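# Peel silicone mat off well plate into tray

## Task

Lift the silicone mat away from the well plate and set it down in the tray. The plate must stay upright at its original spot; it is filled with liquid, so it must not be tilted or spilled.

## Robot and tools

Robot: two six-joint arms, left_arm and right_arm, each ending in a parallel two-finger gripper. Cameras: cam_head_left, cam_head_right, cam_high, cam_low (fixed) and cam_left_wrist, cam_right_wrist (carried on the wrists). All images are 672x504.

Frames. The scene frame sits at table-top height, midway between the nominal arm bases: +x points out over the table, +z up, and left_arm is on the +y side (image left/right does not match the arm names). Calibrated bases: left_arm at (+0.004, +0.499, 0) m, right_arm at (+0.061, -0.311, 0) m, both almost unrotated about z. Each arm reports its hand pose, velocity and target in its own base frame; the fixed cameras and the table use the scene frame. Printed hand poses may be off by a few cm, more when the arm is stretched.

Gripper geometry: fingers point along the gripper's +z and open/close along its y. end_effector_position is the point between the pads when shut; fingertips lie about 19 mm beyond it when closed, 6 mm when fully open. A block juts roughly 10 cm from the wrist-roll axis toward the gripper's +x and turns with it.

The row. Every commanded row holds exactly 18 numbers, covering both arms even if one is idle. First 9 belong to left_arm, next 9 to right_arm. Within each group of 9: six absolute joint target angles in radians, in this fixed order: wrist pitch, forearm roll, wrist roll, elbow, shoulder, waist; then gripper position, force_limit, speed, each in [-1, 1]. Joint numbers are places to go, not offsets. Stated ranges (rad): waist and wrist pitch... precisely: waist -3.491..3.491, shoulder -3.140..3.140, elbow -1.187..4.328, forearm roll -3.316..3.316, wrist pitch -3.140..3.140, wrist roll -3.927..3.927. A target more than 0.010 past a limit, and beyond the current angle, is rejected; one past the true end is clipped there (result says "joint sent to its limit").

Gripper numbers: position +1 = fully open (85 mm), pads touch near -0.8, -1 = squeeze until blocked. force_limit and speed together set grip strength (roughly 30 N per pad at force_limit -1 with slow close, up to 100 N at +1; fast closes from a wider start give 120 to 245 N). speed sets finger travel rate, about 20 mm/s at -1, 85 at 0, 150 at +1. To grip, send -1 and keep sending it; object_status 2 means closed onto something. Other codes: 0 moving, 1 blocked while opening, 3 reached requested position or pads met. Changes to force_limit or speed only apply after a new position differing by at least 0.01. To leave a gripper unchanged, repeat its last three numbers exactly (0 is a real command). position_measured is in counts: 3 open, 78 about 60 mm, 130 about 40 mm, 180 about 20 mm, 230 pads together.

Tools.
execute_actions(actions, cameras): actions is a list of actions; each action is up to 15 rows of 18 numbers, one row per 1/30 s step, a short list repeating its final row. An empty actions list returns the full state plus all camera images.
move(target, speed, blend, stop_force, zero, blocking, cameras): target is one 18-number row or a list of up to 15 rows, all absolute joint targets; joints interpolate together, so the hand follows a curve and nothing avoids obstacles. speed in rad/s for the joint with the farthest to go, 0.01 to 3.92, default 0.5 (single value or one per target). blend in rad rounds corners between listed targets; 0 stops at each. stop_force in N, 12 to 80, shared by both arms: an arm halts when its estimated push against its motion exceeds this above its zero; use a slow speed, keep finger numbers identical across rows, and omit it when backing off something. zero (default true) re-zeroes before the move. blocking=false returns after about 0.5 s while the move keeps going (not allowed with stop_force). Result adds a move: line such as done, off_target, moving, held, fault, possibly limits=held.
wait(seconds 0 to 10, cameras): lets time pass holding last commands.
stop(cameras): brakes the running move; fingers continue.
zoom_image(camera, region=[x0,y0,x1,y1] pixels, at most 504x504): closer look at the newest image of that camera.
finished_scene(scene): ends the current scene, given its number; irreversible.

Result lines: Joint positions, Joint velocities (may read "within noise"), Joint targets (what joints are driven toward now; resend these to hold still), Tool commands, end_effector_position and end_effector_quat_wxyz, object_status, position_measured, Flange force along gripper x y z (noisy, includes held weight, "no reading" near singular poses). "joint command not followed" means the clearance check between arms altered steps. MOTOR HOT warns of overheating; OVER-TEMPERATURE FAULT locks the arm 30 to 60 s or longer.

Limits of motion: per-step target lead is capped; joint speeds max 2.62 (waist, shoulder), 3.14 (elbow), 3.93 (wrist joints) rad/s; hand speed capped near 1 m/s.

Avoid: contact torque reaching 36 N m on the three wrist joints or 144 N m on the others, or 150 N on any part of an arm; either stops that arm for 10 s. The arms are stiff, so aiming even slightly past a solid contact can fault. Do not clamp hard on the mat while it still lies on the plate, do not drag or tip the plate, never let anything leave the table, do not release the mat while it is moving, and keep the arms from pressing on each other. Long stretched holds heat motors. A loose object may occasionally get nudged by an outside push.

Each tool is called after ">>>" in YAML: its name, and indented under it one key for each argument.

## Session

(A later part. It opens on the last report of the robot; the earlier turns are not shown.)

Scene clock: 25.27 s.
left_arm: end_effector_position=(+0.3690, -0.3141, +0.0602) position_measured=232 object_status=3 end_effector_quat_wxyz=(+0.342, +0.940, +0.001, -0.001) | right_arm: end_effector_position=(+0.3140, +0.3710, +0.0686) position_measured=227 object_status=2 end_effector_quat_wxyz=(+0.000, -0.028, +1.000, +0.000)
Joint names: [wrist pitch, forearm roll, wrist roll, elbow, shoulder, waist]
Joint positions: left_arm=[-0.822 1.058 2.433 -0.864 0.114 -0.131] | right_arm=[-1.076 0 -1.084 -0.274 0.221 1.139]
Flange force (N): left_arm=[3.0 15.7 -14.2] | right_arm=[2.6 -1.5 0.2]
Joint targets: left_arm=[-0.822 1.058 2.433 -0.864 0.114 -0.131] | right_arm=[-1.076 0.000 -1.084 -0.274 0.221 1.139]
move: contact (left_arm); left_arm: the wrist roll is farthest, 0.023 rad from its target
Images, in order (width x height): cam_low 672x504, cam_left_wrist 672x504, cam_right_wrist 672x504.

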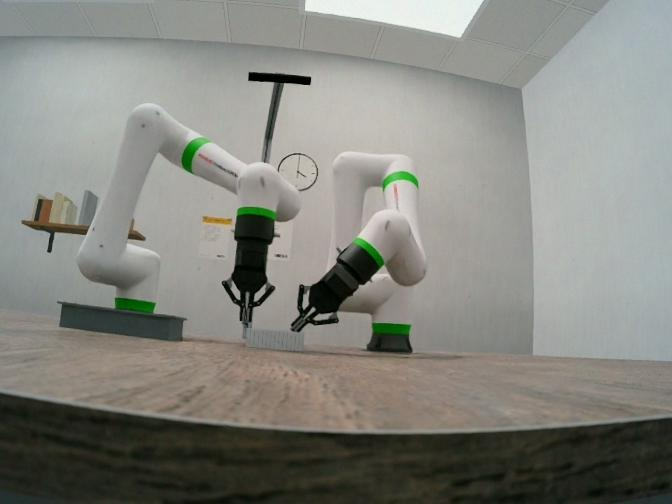

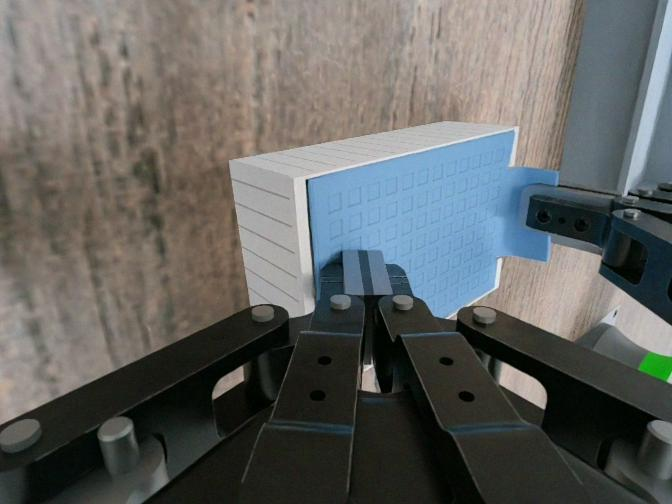

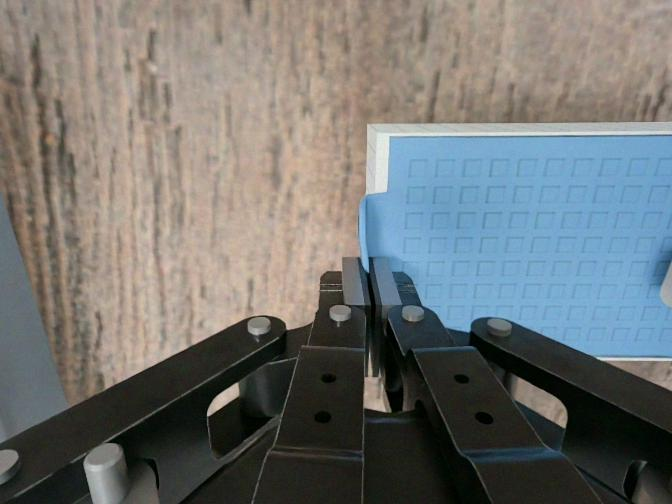

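>>> move:
  target: [-0.822,1.058,2.433,-0.864,0.114,-0.131,-1,0,0,-1.1615,0,-1.1135,-0.1577,0.2516,1.1685,-1,-0.5,-0.7]
  speed: 0.08
  cameras: ["cam_low","cam_right_wrist","cam_left_wrist"]

>>> zoom_image:
  camera: "cam_low"
  region: [220, 270, 340, 360]

Scene clock: 27.70 s.
left_arm: end_effector_position=(+0.3687, -0.3140, +0.0599) position_measured=232 object_status=3 end_effector_quat_wxyz=(+0.342, +0.940, +0.001, -0.001) | right_arm: end_effector_position=(+0.3140, +0.4060, +0.0986) position_measured=227 object_status=2 end_effector_quat_wxyz=(+0.000, -0.027, +1.000, +0.000)
Joint names: [wrist pitch, forearm roll, wrist roll, elbow, shoulder, waist]
Joint positions: left_arm=[-0.822 1.058 2.433 -0.864 0.114 -0.131] | right_arm=[-1.161 0 -1.113 -0.158 0.252 1.168]
Flange force (N): left_arm=[4.8 19.2 -19.0] | right_arm=[3.5 -2.4 2.5]
Joint targets: left_arm=[-0.822 1.058 2.433 -0.864 0.114 -0.131] | right_arm=[-1.161 0.000 -1.113 -0.158 0.252 1.168]
move: done
Images, in order (width x height): cam_low 672x504, cam_left_wrist 672x504, cam_right_wrist 672x504.

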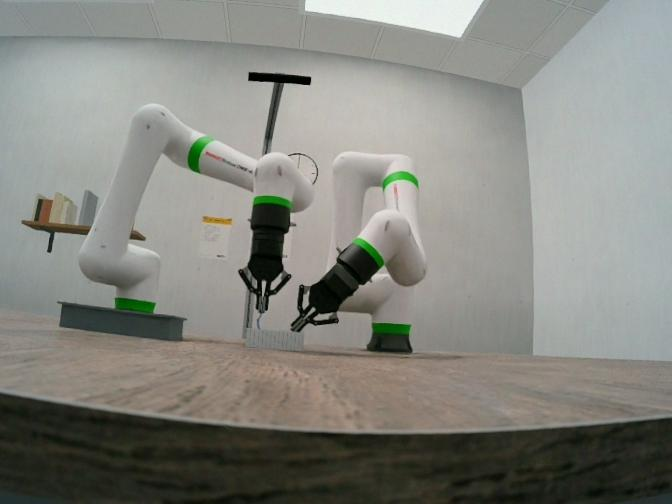

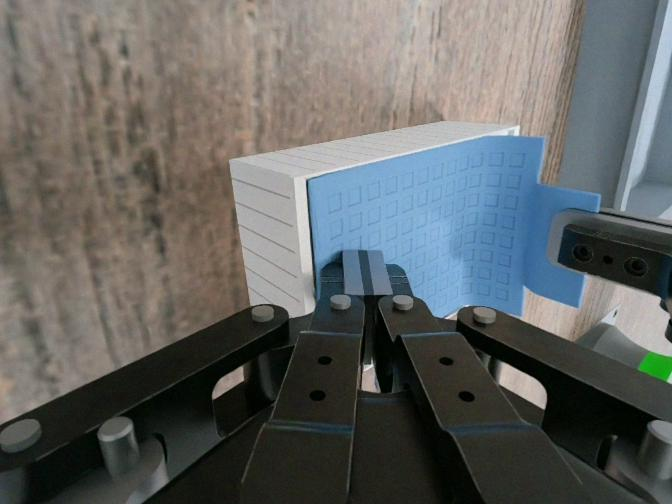

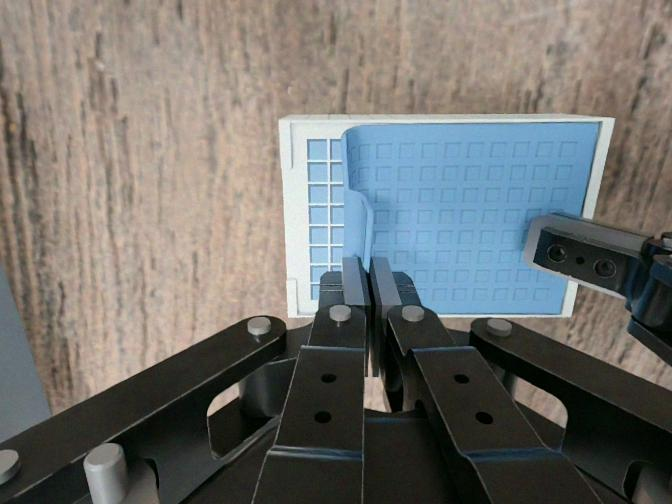

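Scaled by 4.200 from the camera's 672x504 image, which has a finer 960x720 frame.

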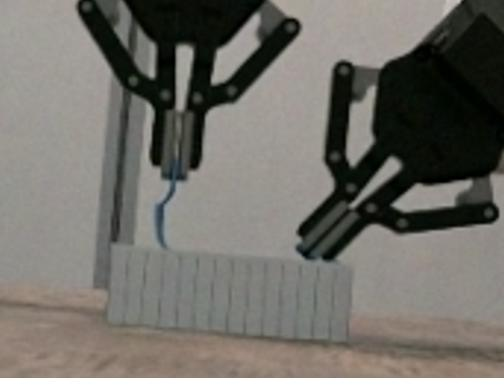

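>>> move:
  target: [-0.822,1.058,2.433,-0.864,0.114,-0.131,-1,0,0,-1.2938,0,-1.136,-0.0111,0.2659,1.1911,-1,-0.5,-0.7]
  speed: 0.1
  cameras: ["cam_low","cam_right_wrist","cam_left_wrist"]

>>> zoom_image:
  camera: "cam_low"
  region: [220, 270, 340, 360]

Scene clock: 29.77 s.
left_arm: end_effector_position=(+0.3687, -0.3140, +0.0599) position_measured=232 object_status=3 end_effector_quat_wxyz=(+0.342, +0.940, +0.001, -0.001) | right_arm: end_effector_position=(+0.3140, +0.4360, +0.1506) position_measured=227 object_status=2 end_effector_quat_wxyz=(+0.000, -0.028, +1.000, +0.000)
Joint names: [wrist pitch, forearm roll, wrist roll, elbow, shoulder, waist]
Joint positions: left_arm=[-0.822 1.058 2.433 -0.864 0.114 -0.131] | right_arm=[-1.294 0 -1.136 -0.011 0.266 1.191]
Flange force (N): left_arm=[5.1 19.1 -19.5] | right_arm=[3.0 -1.9 4.0]
Joint targets: left_arm=[-0.822 1.058 2.433 -0.864 0.114 -0.131] | right_arm=[-1.294 0.000 -1.136 -0.011 0.266 1.191]
move: done
Images, in order (width x height): cam_low 672x504, cam_left_wrist 672x504, cam_right_wrist 672x504.

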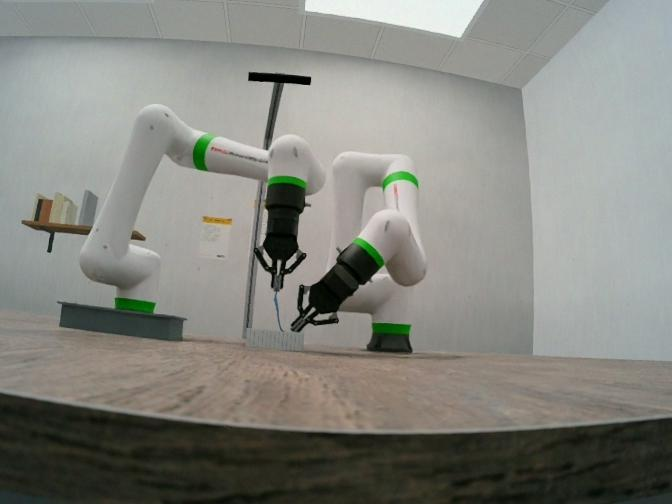

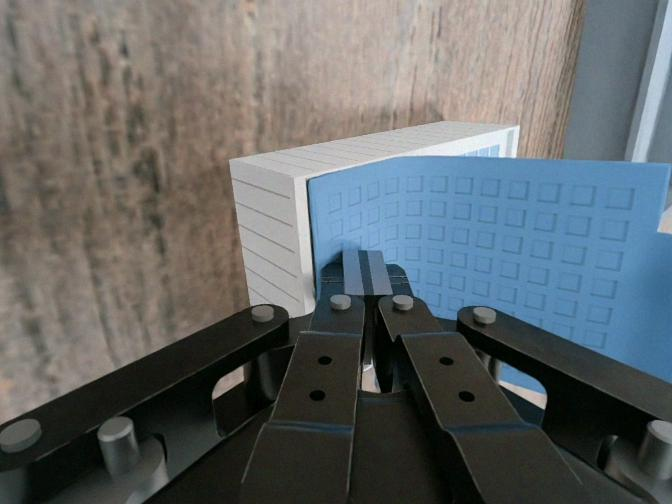

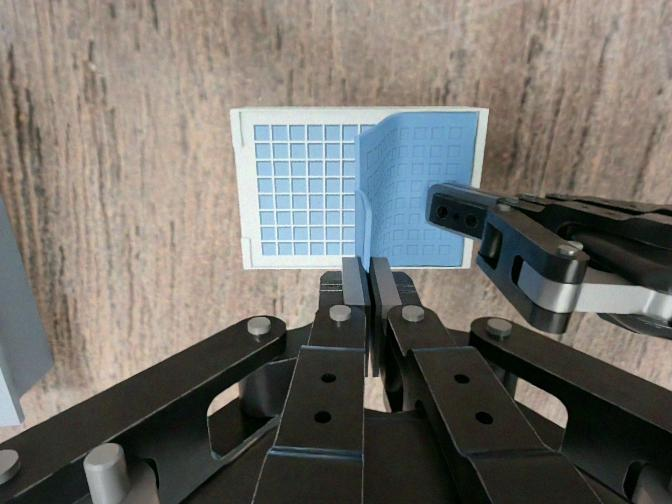

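Scaled by 4.200 from the camera's 672x504 image, which has a finer 960x720 frame.

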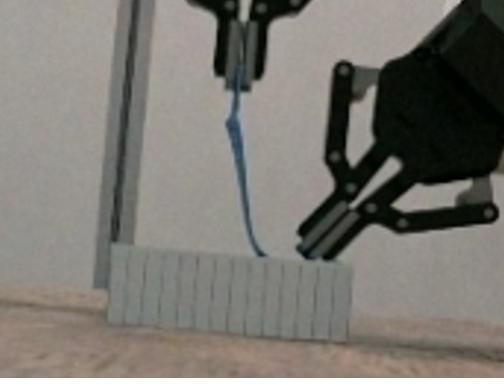

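>>> move:
  target:
    - [-0.870,0.996,2.506,-0.835,0.07,-0.113,-1,0,0,-1.2938,0,-1.136,-0.0111,0.2659,1.1911,-1,-0.5,-0.7]
    - [-0.894,0.965,2.491,-0.842,0.058,-0.0645,-1,0,0,-1.2938,0,-1.136,-0.0111,0.2659,1.1911,-1,-0.5,-0.7]
  speed: 0.15
  blend: [0.01,0]

>>> move:
  target: [-0.828,1.05,2.391,-0.881,0.118,-0.089,-1,0,0,-1.2938,0,-1.136,-0.0111,0.2659,1.1911,-1,-0.5,-0.7]
  speed: 0.05
  stop_force: 14
  cameras: ["cam_low","cam_right_wrist","cam_left_wrist"]

>>> zoom_image:
  camera: "cam_low"
  region: [220, 270, 340, 360]

Scene clock: 32.10 s.
left_arm: end_effector_position=(+0.3693, -0.2986, +0.0845) position_measured=232 object_status=3 end_effector_quat_wxyz=(+0.342, +0.940, +0.000, +0.000) | right_arm: end_effector_position=(+0.3140, +0.4360, +0.1506) position_measured=227 object_status=2 end_effector_quat_wxyz=(+0.000, -0.028, +1.000, +0.000)
Joint names: [wrist pitch, forearm roll, wrist roll, elbow, shoulder, waist]
Joint positions: left_arm=[-0.894 0.965 2.491 -0.842 0.058 -0.065] | right_arm=[-1.294 0 -1.136 -0.011 0.266 1.191]
Flange force (N): left_arm=[7.2 2.5 6.0] | right_arm=[3.0 -2.0 3.6]
Joint targets: left_arm=[-0.894 0.965 2.491 -0.842 0.058 -0.065] | right_arm=[-1.294 0.000 -1.136 -0.011 0.266 1.191]
move: done

Scene clock: 34.47 s.
left_arm: end_effector_position=(+0.3694, -0.2989, +0.0616) position_measured=232 object_status=3 end_effector_quat_wxyz=(+0.342, +0.940, +0.000, +0.000) | right_arm: end_effector_position=(+0.3140, +0.4360, +0.1506) position_measured=227 object_status=2 end_effector_quat_wxyz=(+0.000, -0.028, +1.000, +0.000)
Joint names: [wrist pitch, forearm roll, wrist roll, elbow, shoulder, waist]
Joint positions: left_arm=[-0.847 1.027 2.419 -0.87 0.101 -0.082] | right_arm=[-1.294 0 -1.136 -0.011 0.266 1.191]
Flange force (N): left_arm=[-1.0 20.7 -27.2] | right_arm=[2.8 -1.9 3.6]
Joint targets: left_arm=[-0.847 1.027 2.419 -0.870 0.101 -0.082] | right_arm=[-1.294 0.000 -1.136 -0.011 0.266 1.191]
move: contact (left_arm); left_arm: the wrist roll is farthest, 0.028 rad from its target
Images, in order (width x height): cam_low 672x504, cam_left_wrist 672x504, cam_right_wrist 672x504.

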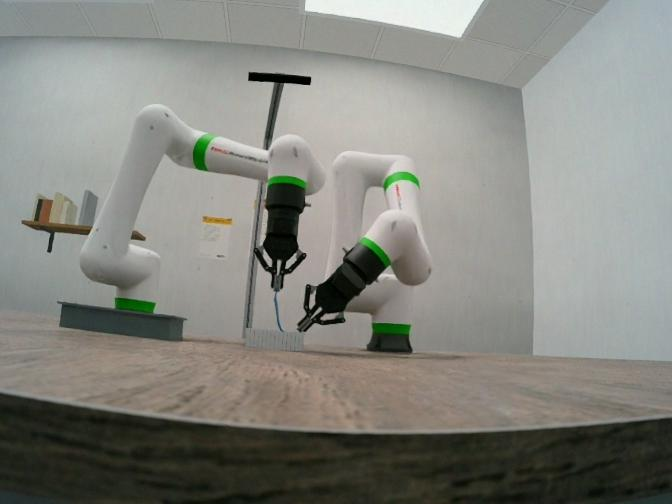

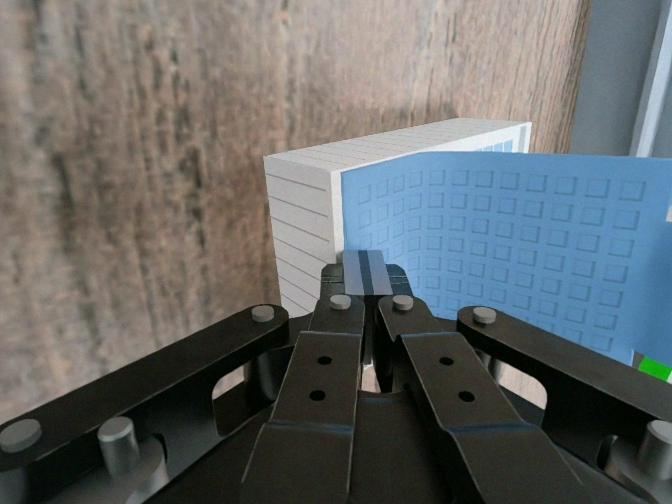

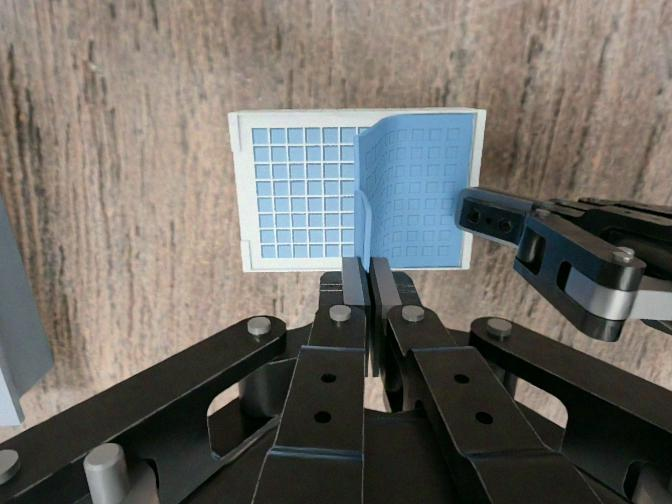

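Scaled by 4.200 from the camera's 672x504 image, which has a finer 960x720 frame.

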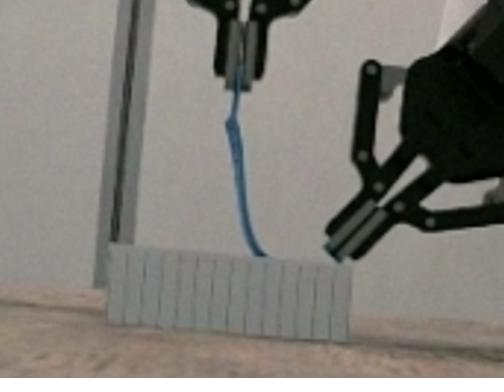

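>>> move:
  target: [-0.847,1.027,2.419,-0.870,0.101,-0.082,-1,0,0,-1.4065,0,-1.136,0.0748,0.2391,1.1911,-1,-0.5,-0.7]
  speed: 0.06
  cameras: ["cam_low","cam_right_wrist","cam_left_wrist"]

>>> zoom_image:
  camera: "cam_low"
  region: [220, 270, 340, 360]

Scene clock: 36.90 s.
left_arm: end_effector_position=(+0.3695, -0.2988, +0.0616) position_measured=232 object_status=3 end_effector_quat_wxyz=(+0.342, +0.940, +0.000, +0.000) | right_arm: end_effector_position=(+0.3140, +0.4360, +0.2007) position_measured=227 object_status=2 end_effector_quat_wxyz=(+0.000, -0.028, +1.000, +0.000)
Joint names: [wrist pitch, forearm roll, wrist roll, elbow, shoulder, waist]
Joint positions: left_arm=[-0.847 1.027 2.419 -0.87 0.101 -0.082] | right_arm=[-1.406 0 -1.136 0.075 0.239 1.191]
Flange force (N): left_arm=[-2.1 20.7 -26.7] | right_arm=[2.5 -2.3 2.6]
Joint targets: left_arm=[-0.847 1.027 2.419 -0.870 0.101 -0.082] | right_arm=[-1.406 0.000 -1.136 0.075 0.239 1.191]
move: done
Images, in order (width x height): cam_low 672x504, cam_left_wrist 672x504, cam_right_wrist 672x504.

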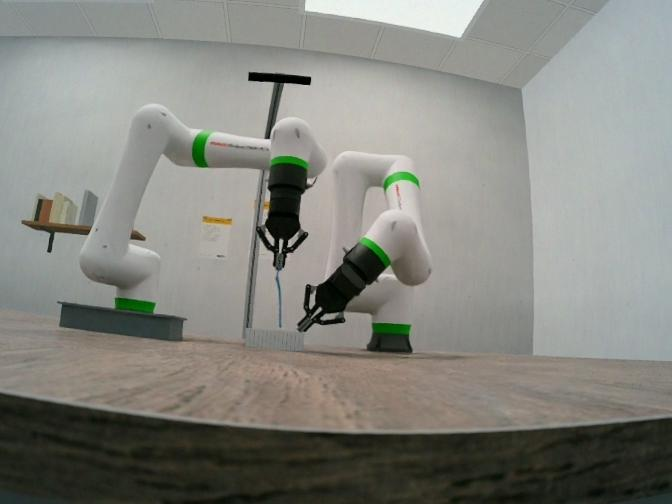

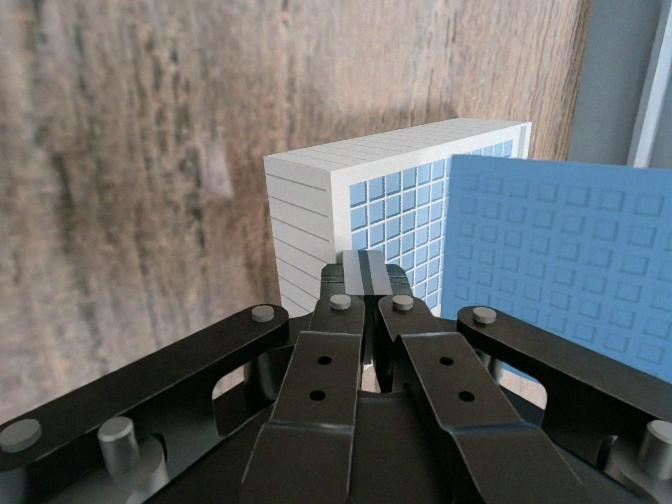

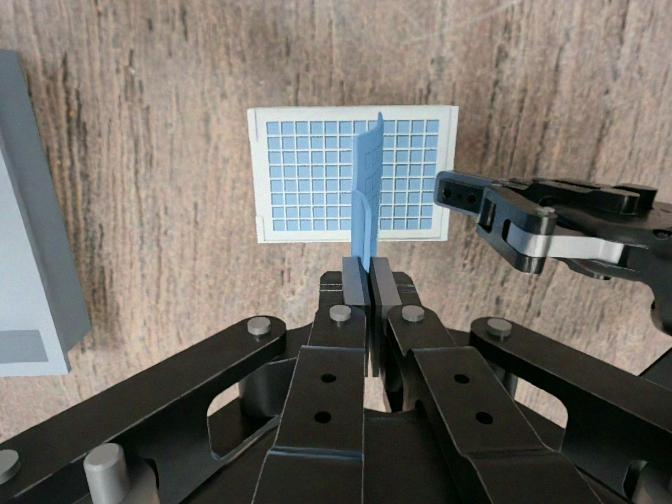

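Scaled by 4.200 from the camera's 672x504 image, which has a finer 960x720 frame.

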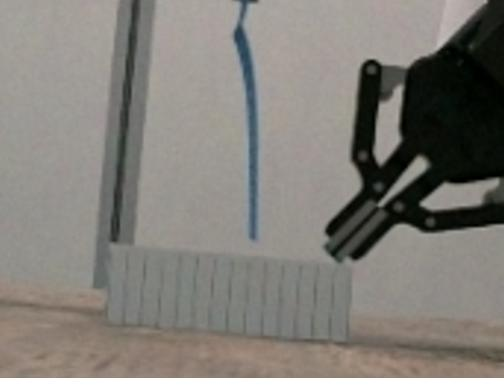

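>>> move:
  target:
    - [-0.894,0.965,2.491,-0.842,0.058,-0.0645,-1,0,0,-1.4977,0,-1.136,0.1544,0.2275,1.1911,-1,-0.5,-0.7]
    - [-0.896,0.96,2.546,-0.4,-0.3,0.3,-1,0,0,-1.621,0,-0.696,-0.0826,-0.1328,0.751,-1,-0.5,-0.7]
    - [-0.896,0.96,2.546,-0.4,-0.3,0.3,-1,0,0,-1.2998,0,-0.696,-0.3663,-0.0953,0.751,-1,-0.5,-0.7]
  speed: [0.15,0.6,0.3]
  blend: [0.04,0.05,0]
  cameras: ["cam_head_right","cam_high","cam_low","cam_right_wrist"]

Scene clock: 40.53 s.
left_arm: end_effector_position=(+0.5564, -0.1151, +0.4810) position_measured=232 object_status=3 end_effector_quat_wxyz=(+0.277, +0.867, +0.047, +0.412) | right_arm: end_effector_position=(+0.3630, +0.1611, +0.1657) position_measured=227 object_status=2 end_effector_quat_wxyz=(+0.000, -0.027, +1.000, +0.000)
Joint names: [wrist pitch, forearm roll, wrist roll, elbow, shoulder, waist]
Joint positions: left_arm=[-0.896 0.96 2.546 -0.4 -0.3 0.3] | right_arm=[-1.3 0 -0.696 -0.366 -0.095 0.751]
Flange force (N): left_arm=[5.1 4.3 6.3] | right_arm=[4.1 -1.1 3.1]
Joint targets: left_arm=[-0.896 0.960 2.546 -0.400 -0.300 0.300] | right_arm=[-1.300 0.000 -0.696 -0.366 -0.095 0.751]
move: done
Images, in order (width x height): cam_head_right 672x504, cam_high 672x504, cam_low 672x504, cam_right_wrist 672x504.

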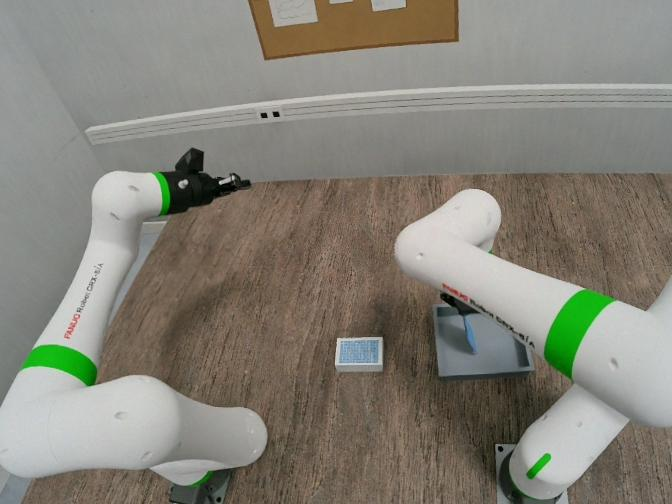

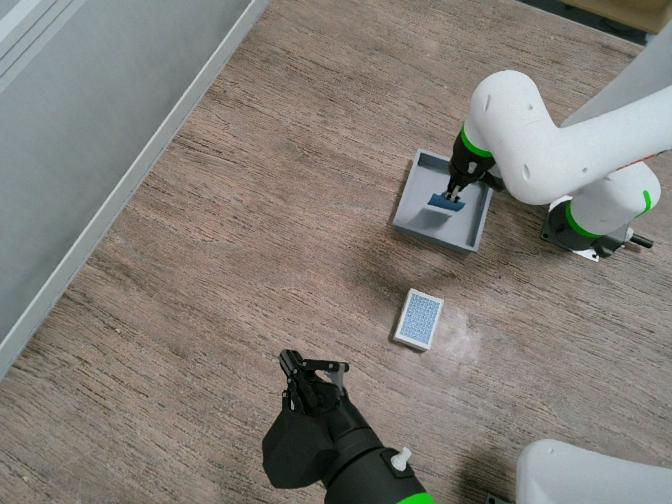

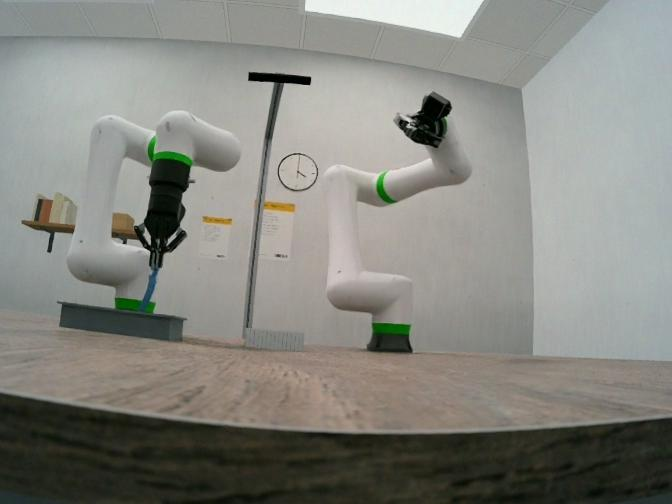

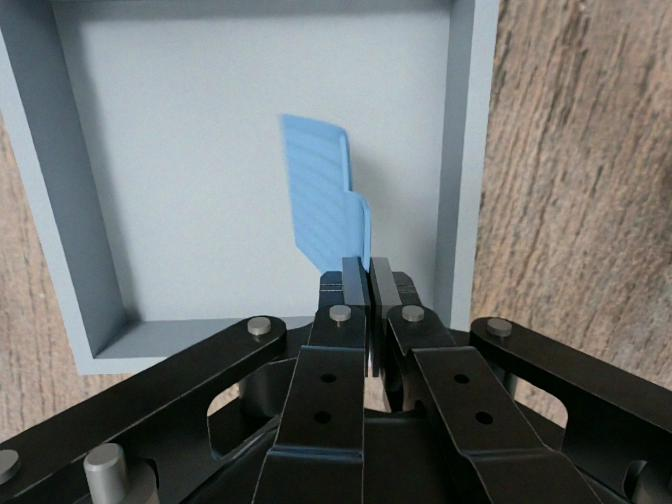

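>>> move:
  target:
    - [-0.896,0.96,2.546,-0.4,-0.3,0.3,-1,0,0,-1.042,0,-0.654,-0.5397,-0.0109,0.7086,-1,-0.5,-0.7]
    - [-0.896,0.96,2.546,-0.4,-0.3,0.3,-1,0,0,-1.042,0,-0.654,-0.5397,-0.0109,0.7086,-0.1,-0.5,-0.7]
  speed: 0.15
  cameras: ["cam_low","cam_right_wrist"]

Scene clock: 44.00 s.
left_arm: end_effector_position=(+0.5564, -0.1151, +0.4810) position_measured=232 object_status=3 end_effector_quat_wxyz=(+0.277, +0.867, +0.047, +0.412) | right_arm: end_effector_position=(+0.3631, +0.1400, +0.0657) position_measured=141 object_status=0 end_effector_quat_wxyz=(+0.000, -0.027, +1.000, +0.000)
Joint names: [wrist pitch, forearm roll, wrist roll, elbow, shoulder, waist]
Joint positions: left_arm=[-0.896 0.96 2.546 -0.4 -0.3 0.3] | right_arm=[-1.042 0 -0.654 -0.54 -0.011 0.709]
Flange force (N): left_arm=[5.8 4.2 6.2] | right_arm=[3.2 -0.6 1.8]
Joint targets: left_arm=[-0.896 0.960 2.546 -0.400 -0.300 0.300] | right_arm=[-1.042 0.000 -0.654 -0.540 -0.011 0.709]
move: done
Images, in order (width x height): cam_low 672x504, cam_right_wrist 672x504.

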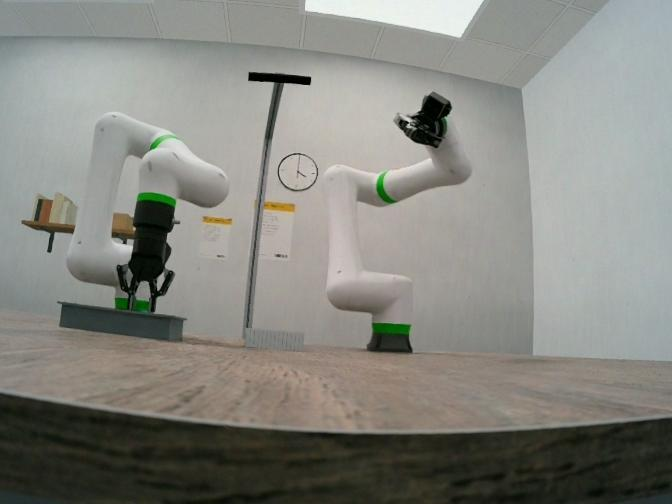

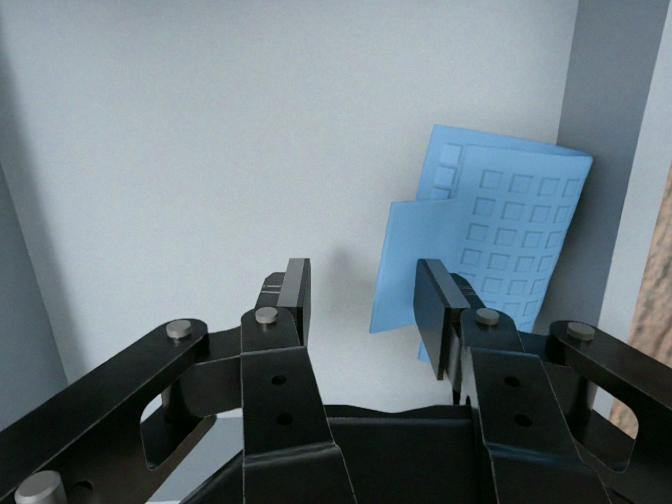

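>>> move:
  target: [-0.896,0.96,2.546,-0.4,-0.3,0.3,-1,0,0,-1.2998,0,-0.696,-0.3663,-0.0953,0.751,-0.1,-0.5,-0.7]
  speed: 0.3
  cameras: ["cam_high","cam_right_wrist"]

Scene clock: 45.30 s.
left_arm: end_effector_position=(+0.5564, -0.1151, +0.4810) position_measured=232 object_status=3 end_effector_quat_wxyz=(+0.277, +0.867, +0.047, +0.412) | right_arm: end_effector_position=(+0.3630, +0.1610, +0.1656) position_measured=141 object_status=3 end_effector_quat_wxyz=(+0.000, -0.027, +1.000, +0.000)
Joint names: [wrist pitch, forearm roll, wrist roll, elbow, shoulder, waist]
Joint positions: left_arm=[-0.896 0.96 2.546 -0.4 -0.3 0.3] | right_arm=[-1.3 0 -0.696 -0.366 -0.095 0.751]
Flange force (N): left_arm=[5.7 4.2 6.4] | right_arm=[3.5 -0.5 2.4]
Joint targets: left_arm=[-0.896 0.960 2.546 -0.400 -0.300 0.300] | right_arm=[-1.300 0.000 -0.696 -0.366 -0.095 0.751]
move: done
Images, in order (width x height): cam_high 672x504, cam_right_wrist 672x504.

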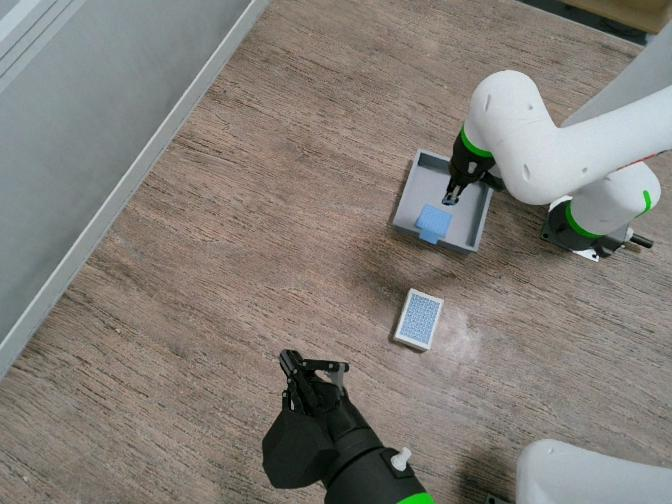

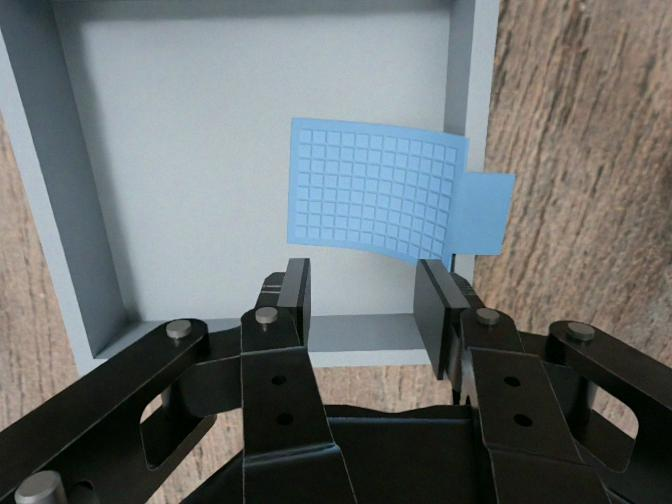

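>>> move:
  target: [-0.896,0.96,2.546,-0.4,-0.3,0.3,-1,0,0,-1.1879,0,0.7342,-0.3002,0.0827,0.8916,1,-0.5,-0.7]
  speed: 0.9
  cameras: ["cam_low","cam_right_wrist","cam_high"]

>>> zoom_image:
  camera: "cam_low"
  region: [50, 250, 210, 360]

Scene clock: 48.20 s.
left_arm: end_effector_position=(+0.5564, -0.1151, +0.4810) position_measured=232 object_status=3 end_effector_quat_wxyz=(+0.277, +0.867, +0.047, +0.412) | right_arm: end_effector_position=(+0.3730, +0.2550, +0.1206) position_measured=3 object_status=3 end_effector_quat_wxyz=(+0.000, +0.726, -0.687, +0.000)
Joint names: [wrist pitch, forearm roll, wrist roll, elbow, shoulder, waist]
Joint positions: left_arm=[-0.896 0.96 2.546 -0.4 -0.3 0.3] | right_arm=[-1.188 0 0.734 -0.3 0.083 0.892]
Flange force (N): left_arm=[5.8 4.4 6.3] | right_arm=[1.2 3.2 2.2]
Joint targets: left_arm=[-0.896 0.960 2.546 -0.400 -0.300 0.300] | right_arm=[-1.188 0.000 0.734 -0.300 0.083 0.892]
move: done
Images, in order (width x height): cam_high 672x504, cam_low 672x504, cam_right_wrist 672x504.

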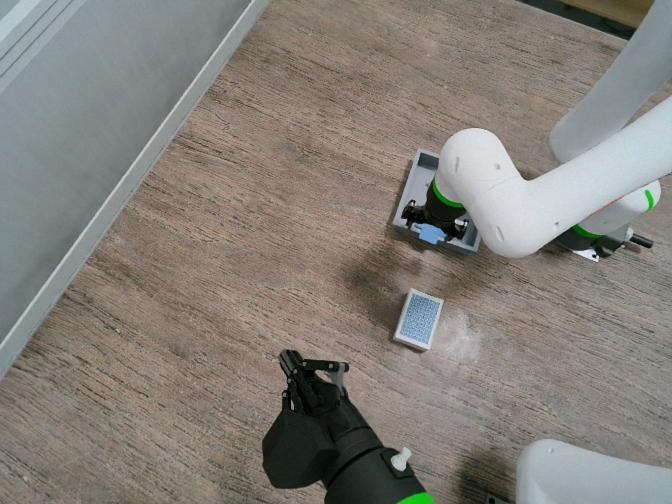

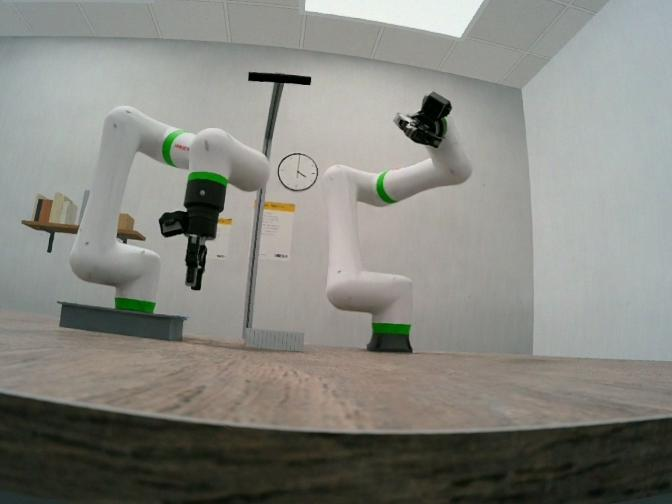

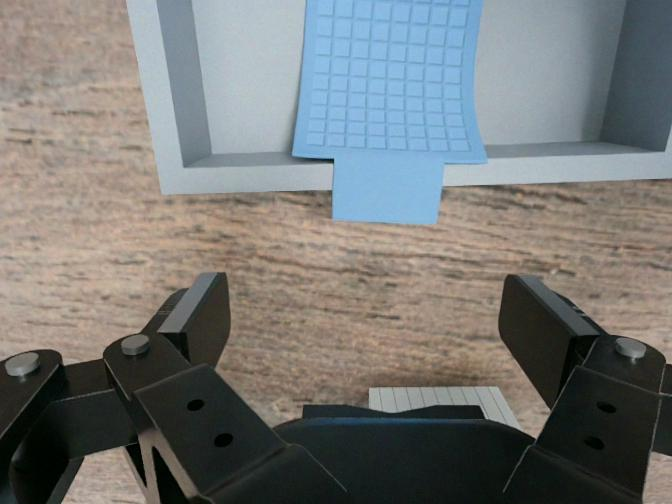

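Scaled by 3.150 from the camera's 672x504 image, which has a finer 960x720 frame.

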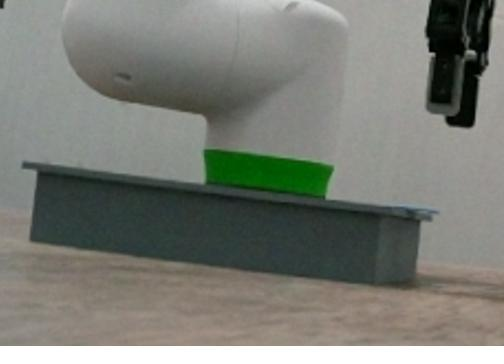

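>>> move:
  target:
    - [-0.896,0.96,2.546,-0.4,-0.3,0.3,-1,0,0,-1.1858,0,0.706,-0.3364,0.0486,0.9197,1,-0.5,-0.7]
    - [-0.896,0.96,2.546,-0.4,-0.3,0.3,-1,0,0,-1.026,0,0.706,-0.4212,0.1236,0.9197,1,-0.5,-0.7]
    - [-0.896,0.96,2.546,-0.4,-0.3,0.3,-1,0,0,-1.026,0,0.706,-0.4212,0.1236,0.9197,-1,-0.6,-0.7]
  speed: 0.25
  blend: [0.01,0,0]
  cameras: ["cam_low","cam_right_wrist"]

>>> zoom_image:
  camera: "cam_low"
  region: [50, 250, 210, 360]

Scene clock: 55.40 s.
left_arm: end_effector_position=(+0.5564, -0.1151, +0.4810) position_measured=232 object_status=3 end_effector_quat_wxyz=(+0.277, +0.867, +0.047, +0.412) | right_arm: end_effector_position=(+0.3569, +0.2539, +0.0566) position_measured=231 object_status=3 end_effector_quat_wxyz=(+0.000, +0.726, -0.687, +0.000)
Joint names: [wrist pitch, forearm roll, wrist roll, elbow, shoulder, waist]
Joint positions: left_arm=[-0.896 0.96 2.546 -0.4 -0.3 0.3] | right_arm=[-1.026 0 0.706 -0.421 0.124 0.92]
Flange force (N): left_arm=[5.5 3.9 6.5] | right_arm=[1.5 3.1 1.8]
Joint targets: left_arm=[-0.896 0.960 2.546 -0.400 -0.300 0.300] | right_arm=[-1.026 0.000 0.706 -0.421 0.124 0.920]
move: done
Images, in order (width x height): cam_low 672x504, cam_right_wrist 672x504.

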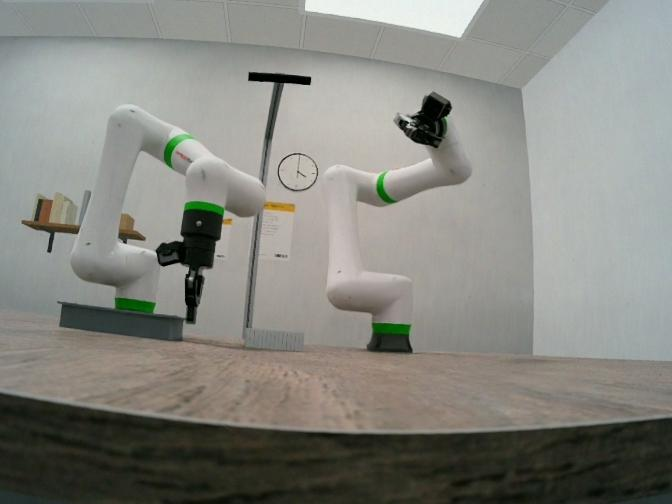

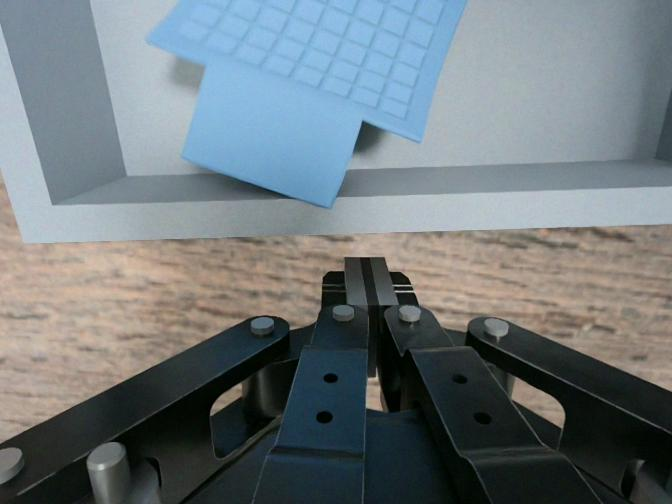

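Scaled by 3.150 from the camera's 672x504 image, which has a finer 960x720 frame.

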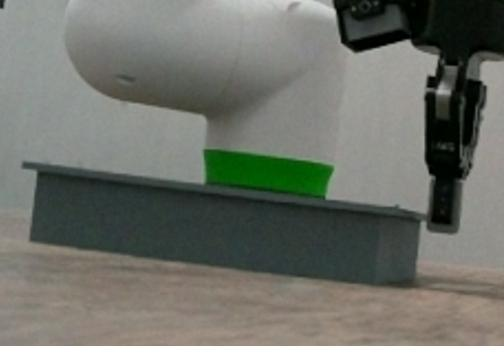

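>>> move:
  target: [-0.896,0.96,2.546,-0.4,-0.3,0.3,-1,0,0,-1.1858,0,0.706,-0.3364,0.0486,0.9197,-1,-0.6,-0.7]
  speed: 0.4
  cameras: ["cam_right_wrist","cam_high"]

>>> zoom_image:
  camera: "cam_high"
  region: [360, 130, 520, 270]

Scene clock: 56.33 s.
left_arm: end_effector_position=(+0.5564, -0.1151, +0.4810) position_measured=232 object_status=3 end_effector_quat_wxyz=(+0.277, +0.867, +0.047, +0.412) | right_arm: end_effector_position=(+0.3570, +0.2540, +0.1206) position_measured=231 object_status=3 end_effector_quat_wxyz=(+0.000, +0.726, -0.687, +0.000)
Joint names: [wrist pitch, forearm roll, wrist roll, elbow, shoulder, waist]
Joint positions: left_arm=[-0.896 0.96 2.546 -0.4 -0.3 0.3] | right_arm=[-1.186 0 0.706 -0.336 0.049 0.92]
Flange force (N): left_arm=[5.7 4.0 6.2] | right_arm=[1.3 3.0 2.1]
Joint targets: left_arm=[-0.896 0.960 2.546 -0.400 -0.300 0.300] | right_arm=[-1.186 0.000 0.706 -0.336 0.049 0.920]
move: done
Images, in order (width x height): cam_high 672x504, cam_right_wrist 672x504.

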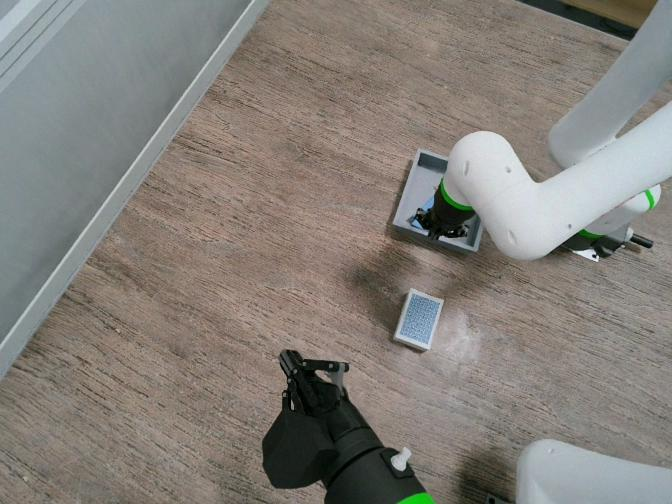

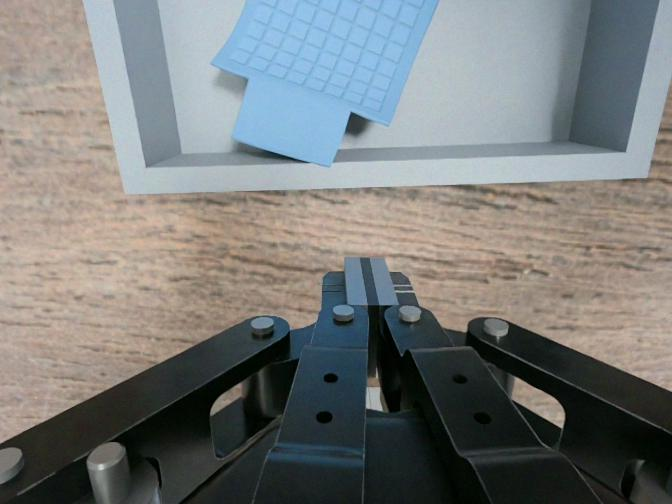

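Scaled by 3.150 from the camera's 672x504 image, which has a finer 960x720 frame.

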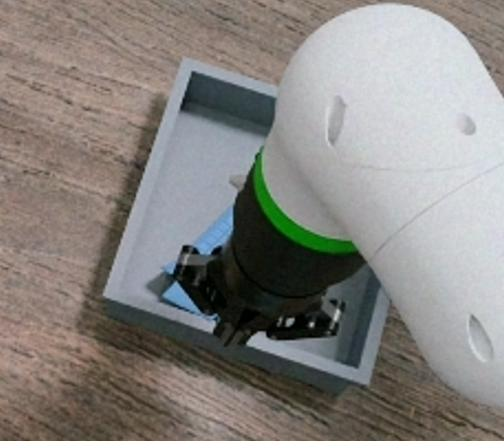

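>>> move:
  target: [-0.896,0.96,2.546,-0.4,-0.3,0.3,-1,0,0,-1.1851,0,0.8149,-0.3562,0.0295,0.8109,-1,-0.6,-0.7]
  speed: 0.3

>>> move:
  target: [-0.896,0.96,2.546,-0.4,-0.3,0.3,-1,0,0,-0.9878,0,0.8149,-0.457,0.126,0.8109,-1,-0.6,-0.7]
  speed: 0.1
  stop_force: 12
  cameras: ["cam_right_wrist"]

>>> move:
  target: [-0.896,0.96,2.546,-0.4,-0.3,0.3,-1,0,0,-1.1851,0,0.8149,-0.3562,0.0295,0.8109,-1,-0.6,-0.7]
  speed: 0.3
  cameras: ["cam_right_wrist"]

Scene clock: 57.83 s.
left_arm: end_effector_position=(+0.5564, -0.1151, +0.4810) position_measured=232 object_status=3 end_effector_quat_wxyz=(+0.277, +0.867, +0.047, +0.412) | right_arm: end_effector_position=(+0.3770, +0.2081, +0.1207) position_measured=231 object_status=3 end_effector_quat_wxyz=(+0.000, +0.726, -0.687, +0.000)
Joint names: [wrist pitch, forearm roll, wrist roll, elbow, shoulder, waist]
Joint positions: left_arm=[-0.896 0.96 2.546 -0.4 -0.3 0.3] | right_arm=[-1.185 0 0.815 -0.356 0.03 0.811]
Flange force (N): left_arm=[5.7 4.4 6.3] | right_arm=[0.4 3.9 1.7]
Joint targets: left_arm=[-0.896 0.960 2.546 -0.400 -0.300 0.300] | right_arm=[-1.185 0.000 0.815 -0.356 0.029 0.811]
move: done

Scene clock: 60.43 s.
left_arm: end_effector_position=(+0.5564, -0.1151, +0.4810) position_measured=232 object_status=3 end_effector_quat_wxyz=(+0.277, +0.867, +0.047, +0.412) | right_arm: end_effector_position=(+0.3770, +0.2080, +0.0426) position_measured=231 object_status=3 end_effector_quat_wxyz=(+0.000, +0.726, -0.687, +0.000)
Joint names: [wrist pitch, forearm roll, wrist roll, elbow, shoulder, waist]
Joint positions: left_arm=[-0.896 0.96 2.546 -0.4 -0.3 0.3] | right_arm=[-0.988 0 0.815 -0.457 0.126 0.811]
Flange force (N): left_arm=[5.8 4.2 6.3] | right_arm=[1.4 3.3 1.5]
Joint targets: left_arm=[-0.896 0.960 2.546 -0.400 -0.300 0.300] | right_arm=[-0.988 0.000 0.815 -0.457 0.126 0.811]
move: done
Images, in order (width x height): cam_right_wrist 672x504.

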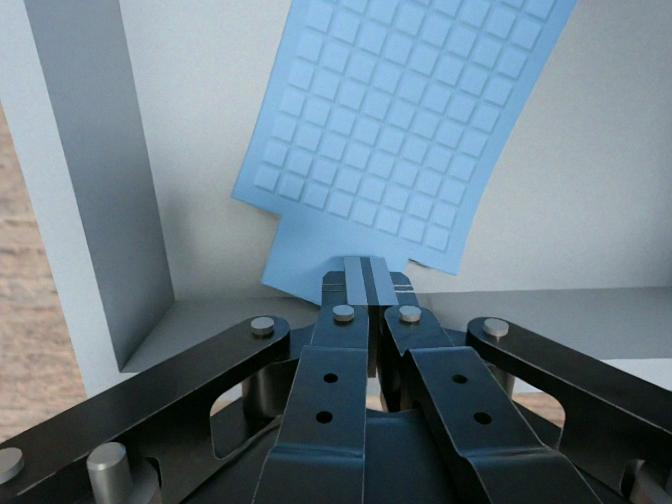

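Scene clock: 61.43 s.
left_arm: end_effector_position=(+0.5564, -0.1151, +0.4810) position_measured=232 object_status=3 end_effector_quat_wxyz=(+0.277, +0.867, +0.047, +0.412) | right_arm: end_effector_position=(+0.3770, +0.2080, +0.1207) position_measured=231 object_status=3 end_effector_quat_wxyz=(+0.000, +0.726, -0.687, +0.000)
Joint names: [wrist pitch, forearm roll, wrist roll, elbow, shoulder, waist]
Joint positions: left_arm=[-0.896 0.96 2.546 -0.4 -0.3 0.3] | right_arm=[-1.185 0 0.815 -0.356 0.03 0.811]
Flange force (N): left_arm=[5.6 4.3 6.2] | right_arm=[1.2 3.9 2.5]
Joint targets: left_arm=[-0.896 0.960 2.546 -0.400 -0.300 0.300] | right_arm=[-1.185 0.000 0.815 -0.356 0.029 0.811]
move: done
Images, in order (width x height): cam_right_wrist 672x504.

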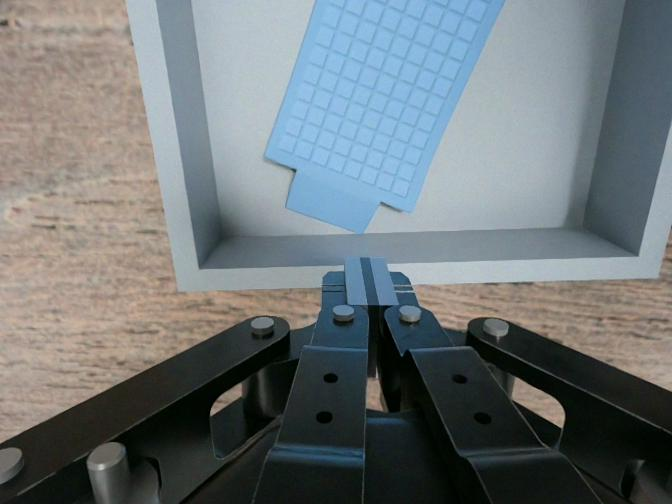

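Perfect: flat in the tray.

>>> finished_scene:
  scene: 1

The scene is finished: the task was done.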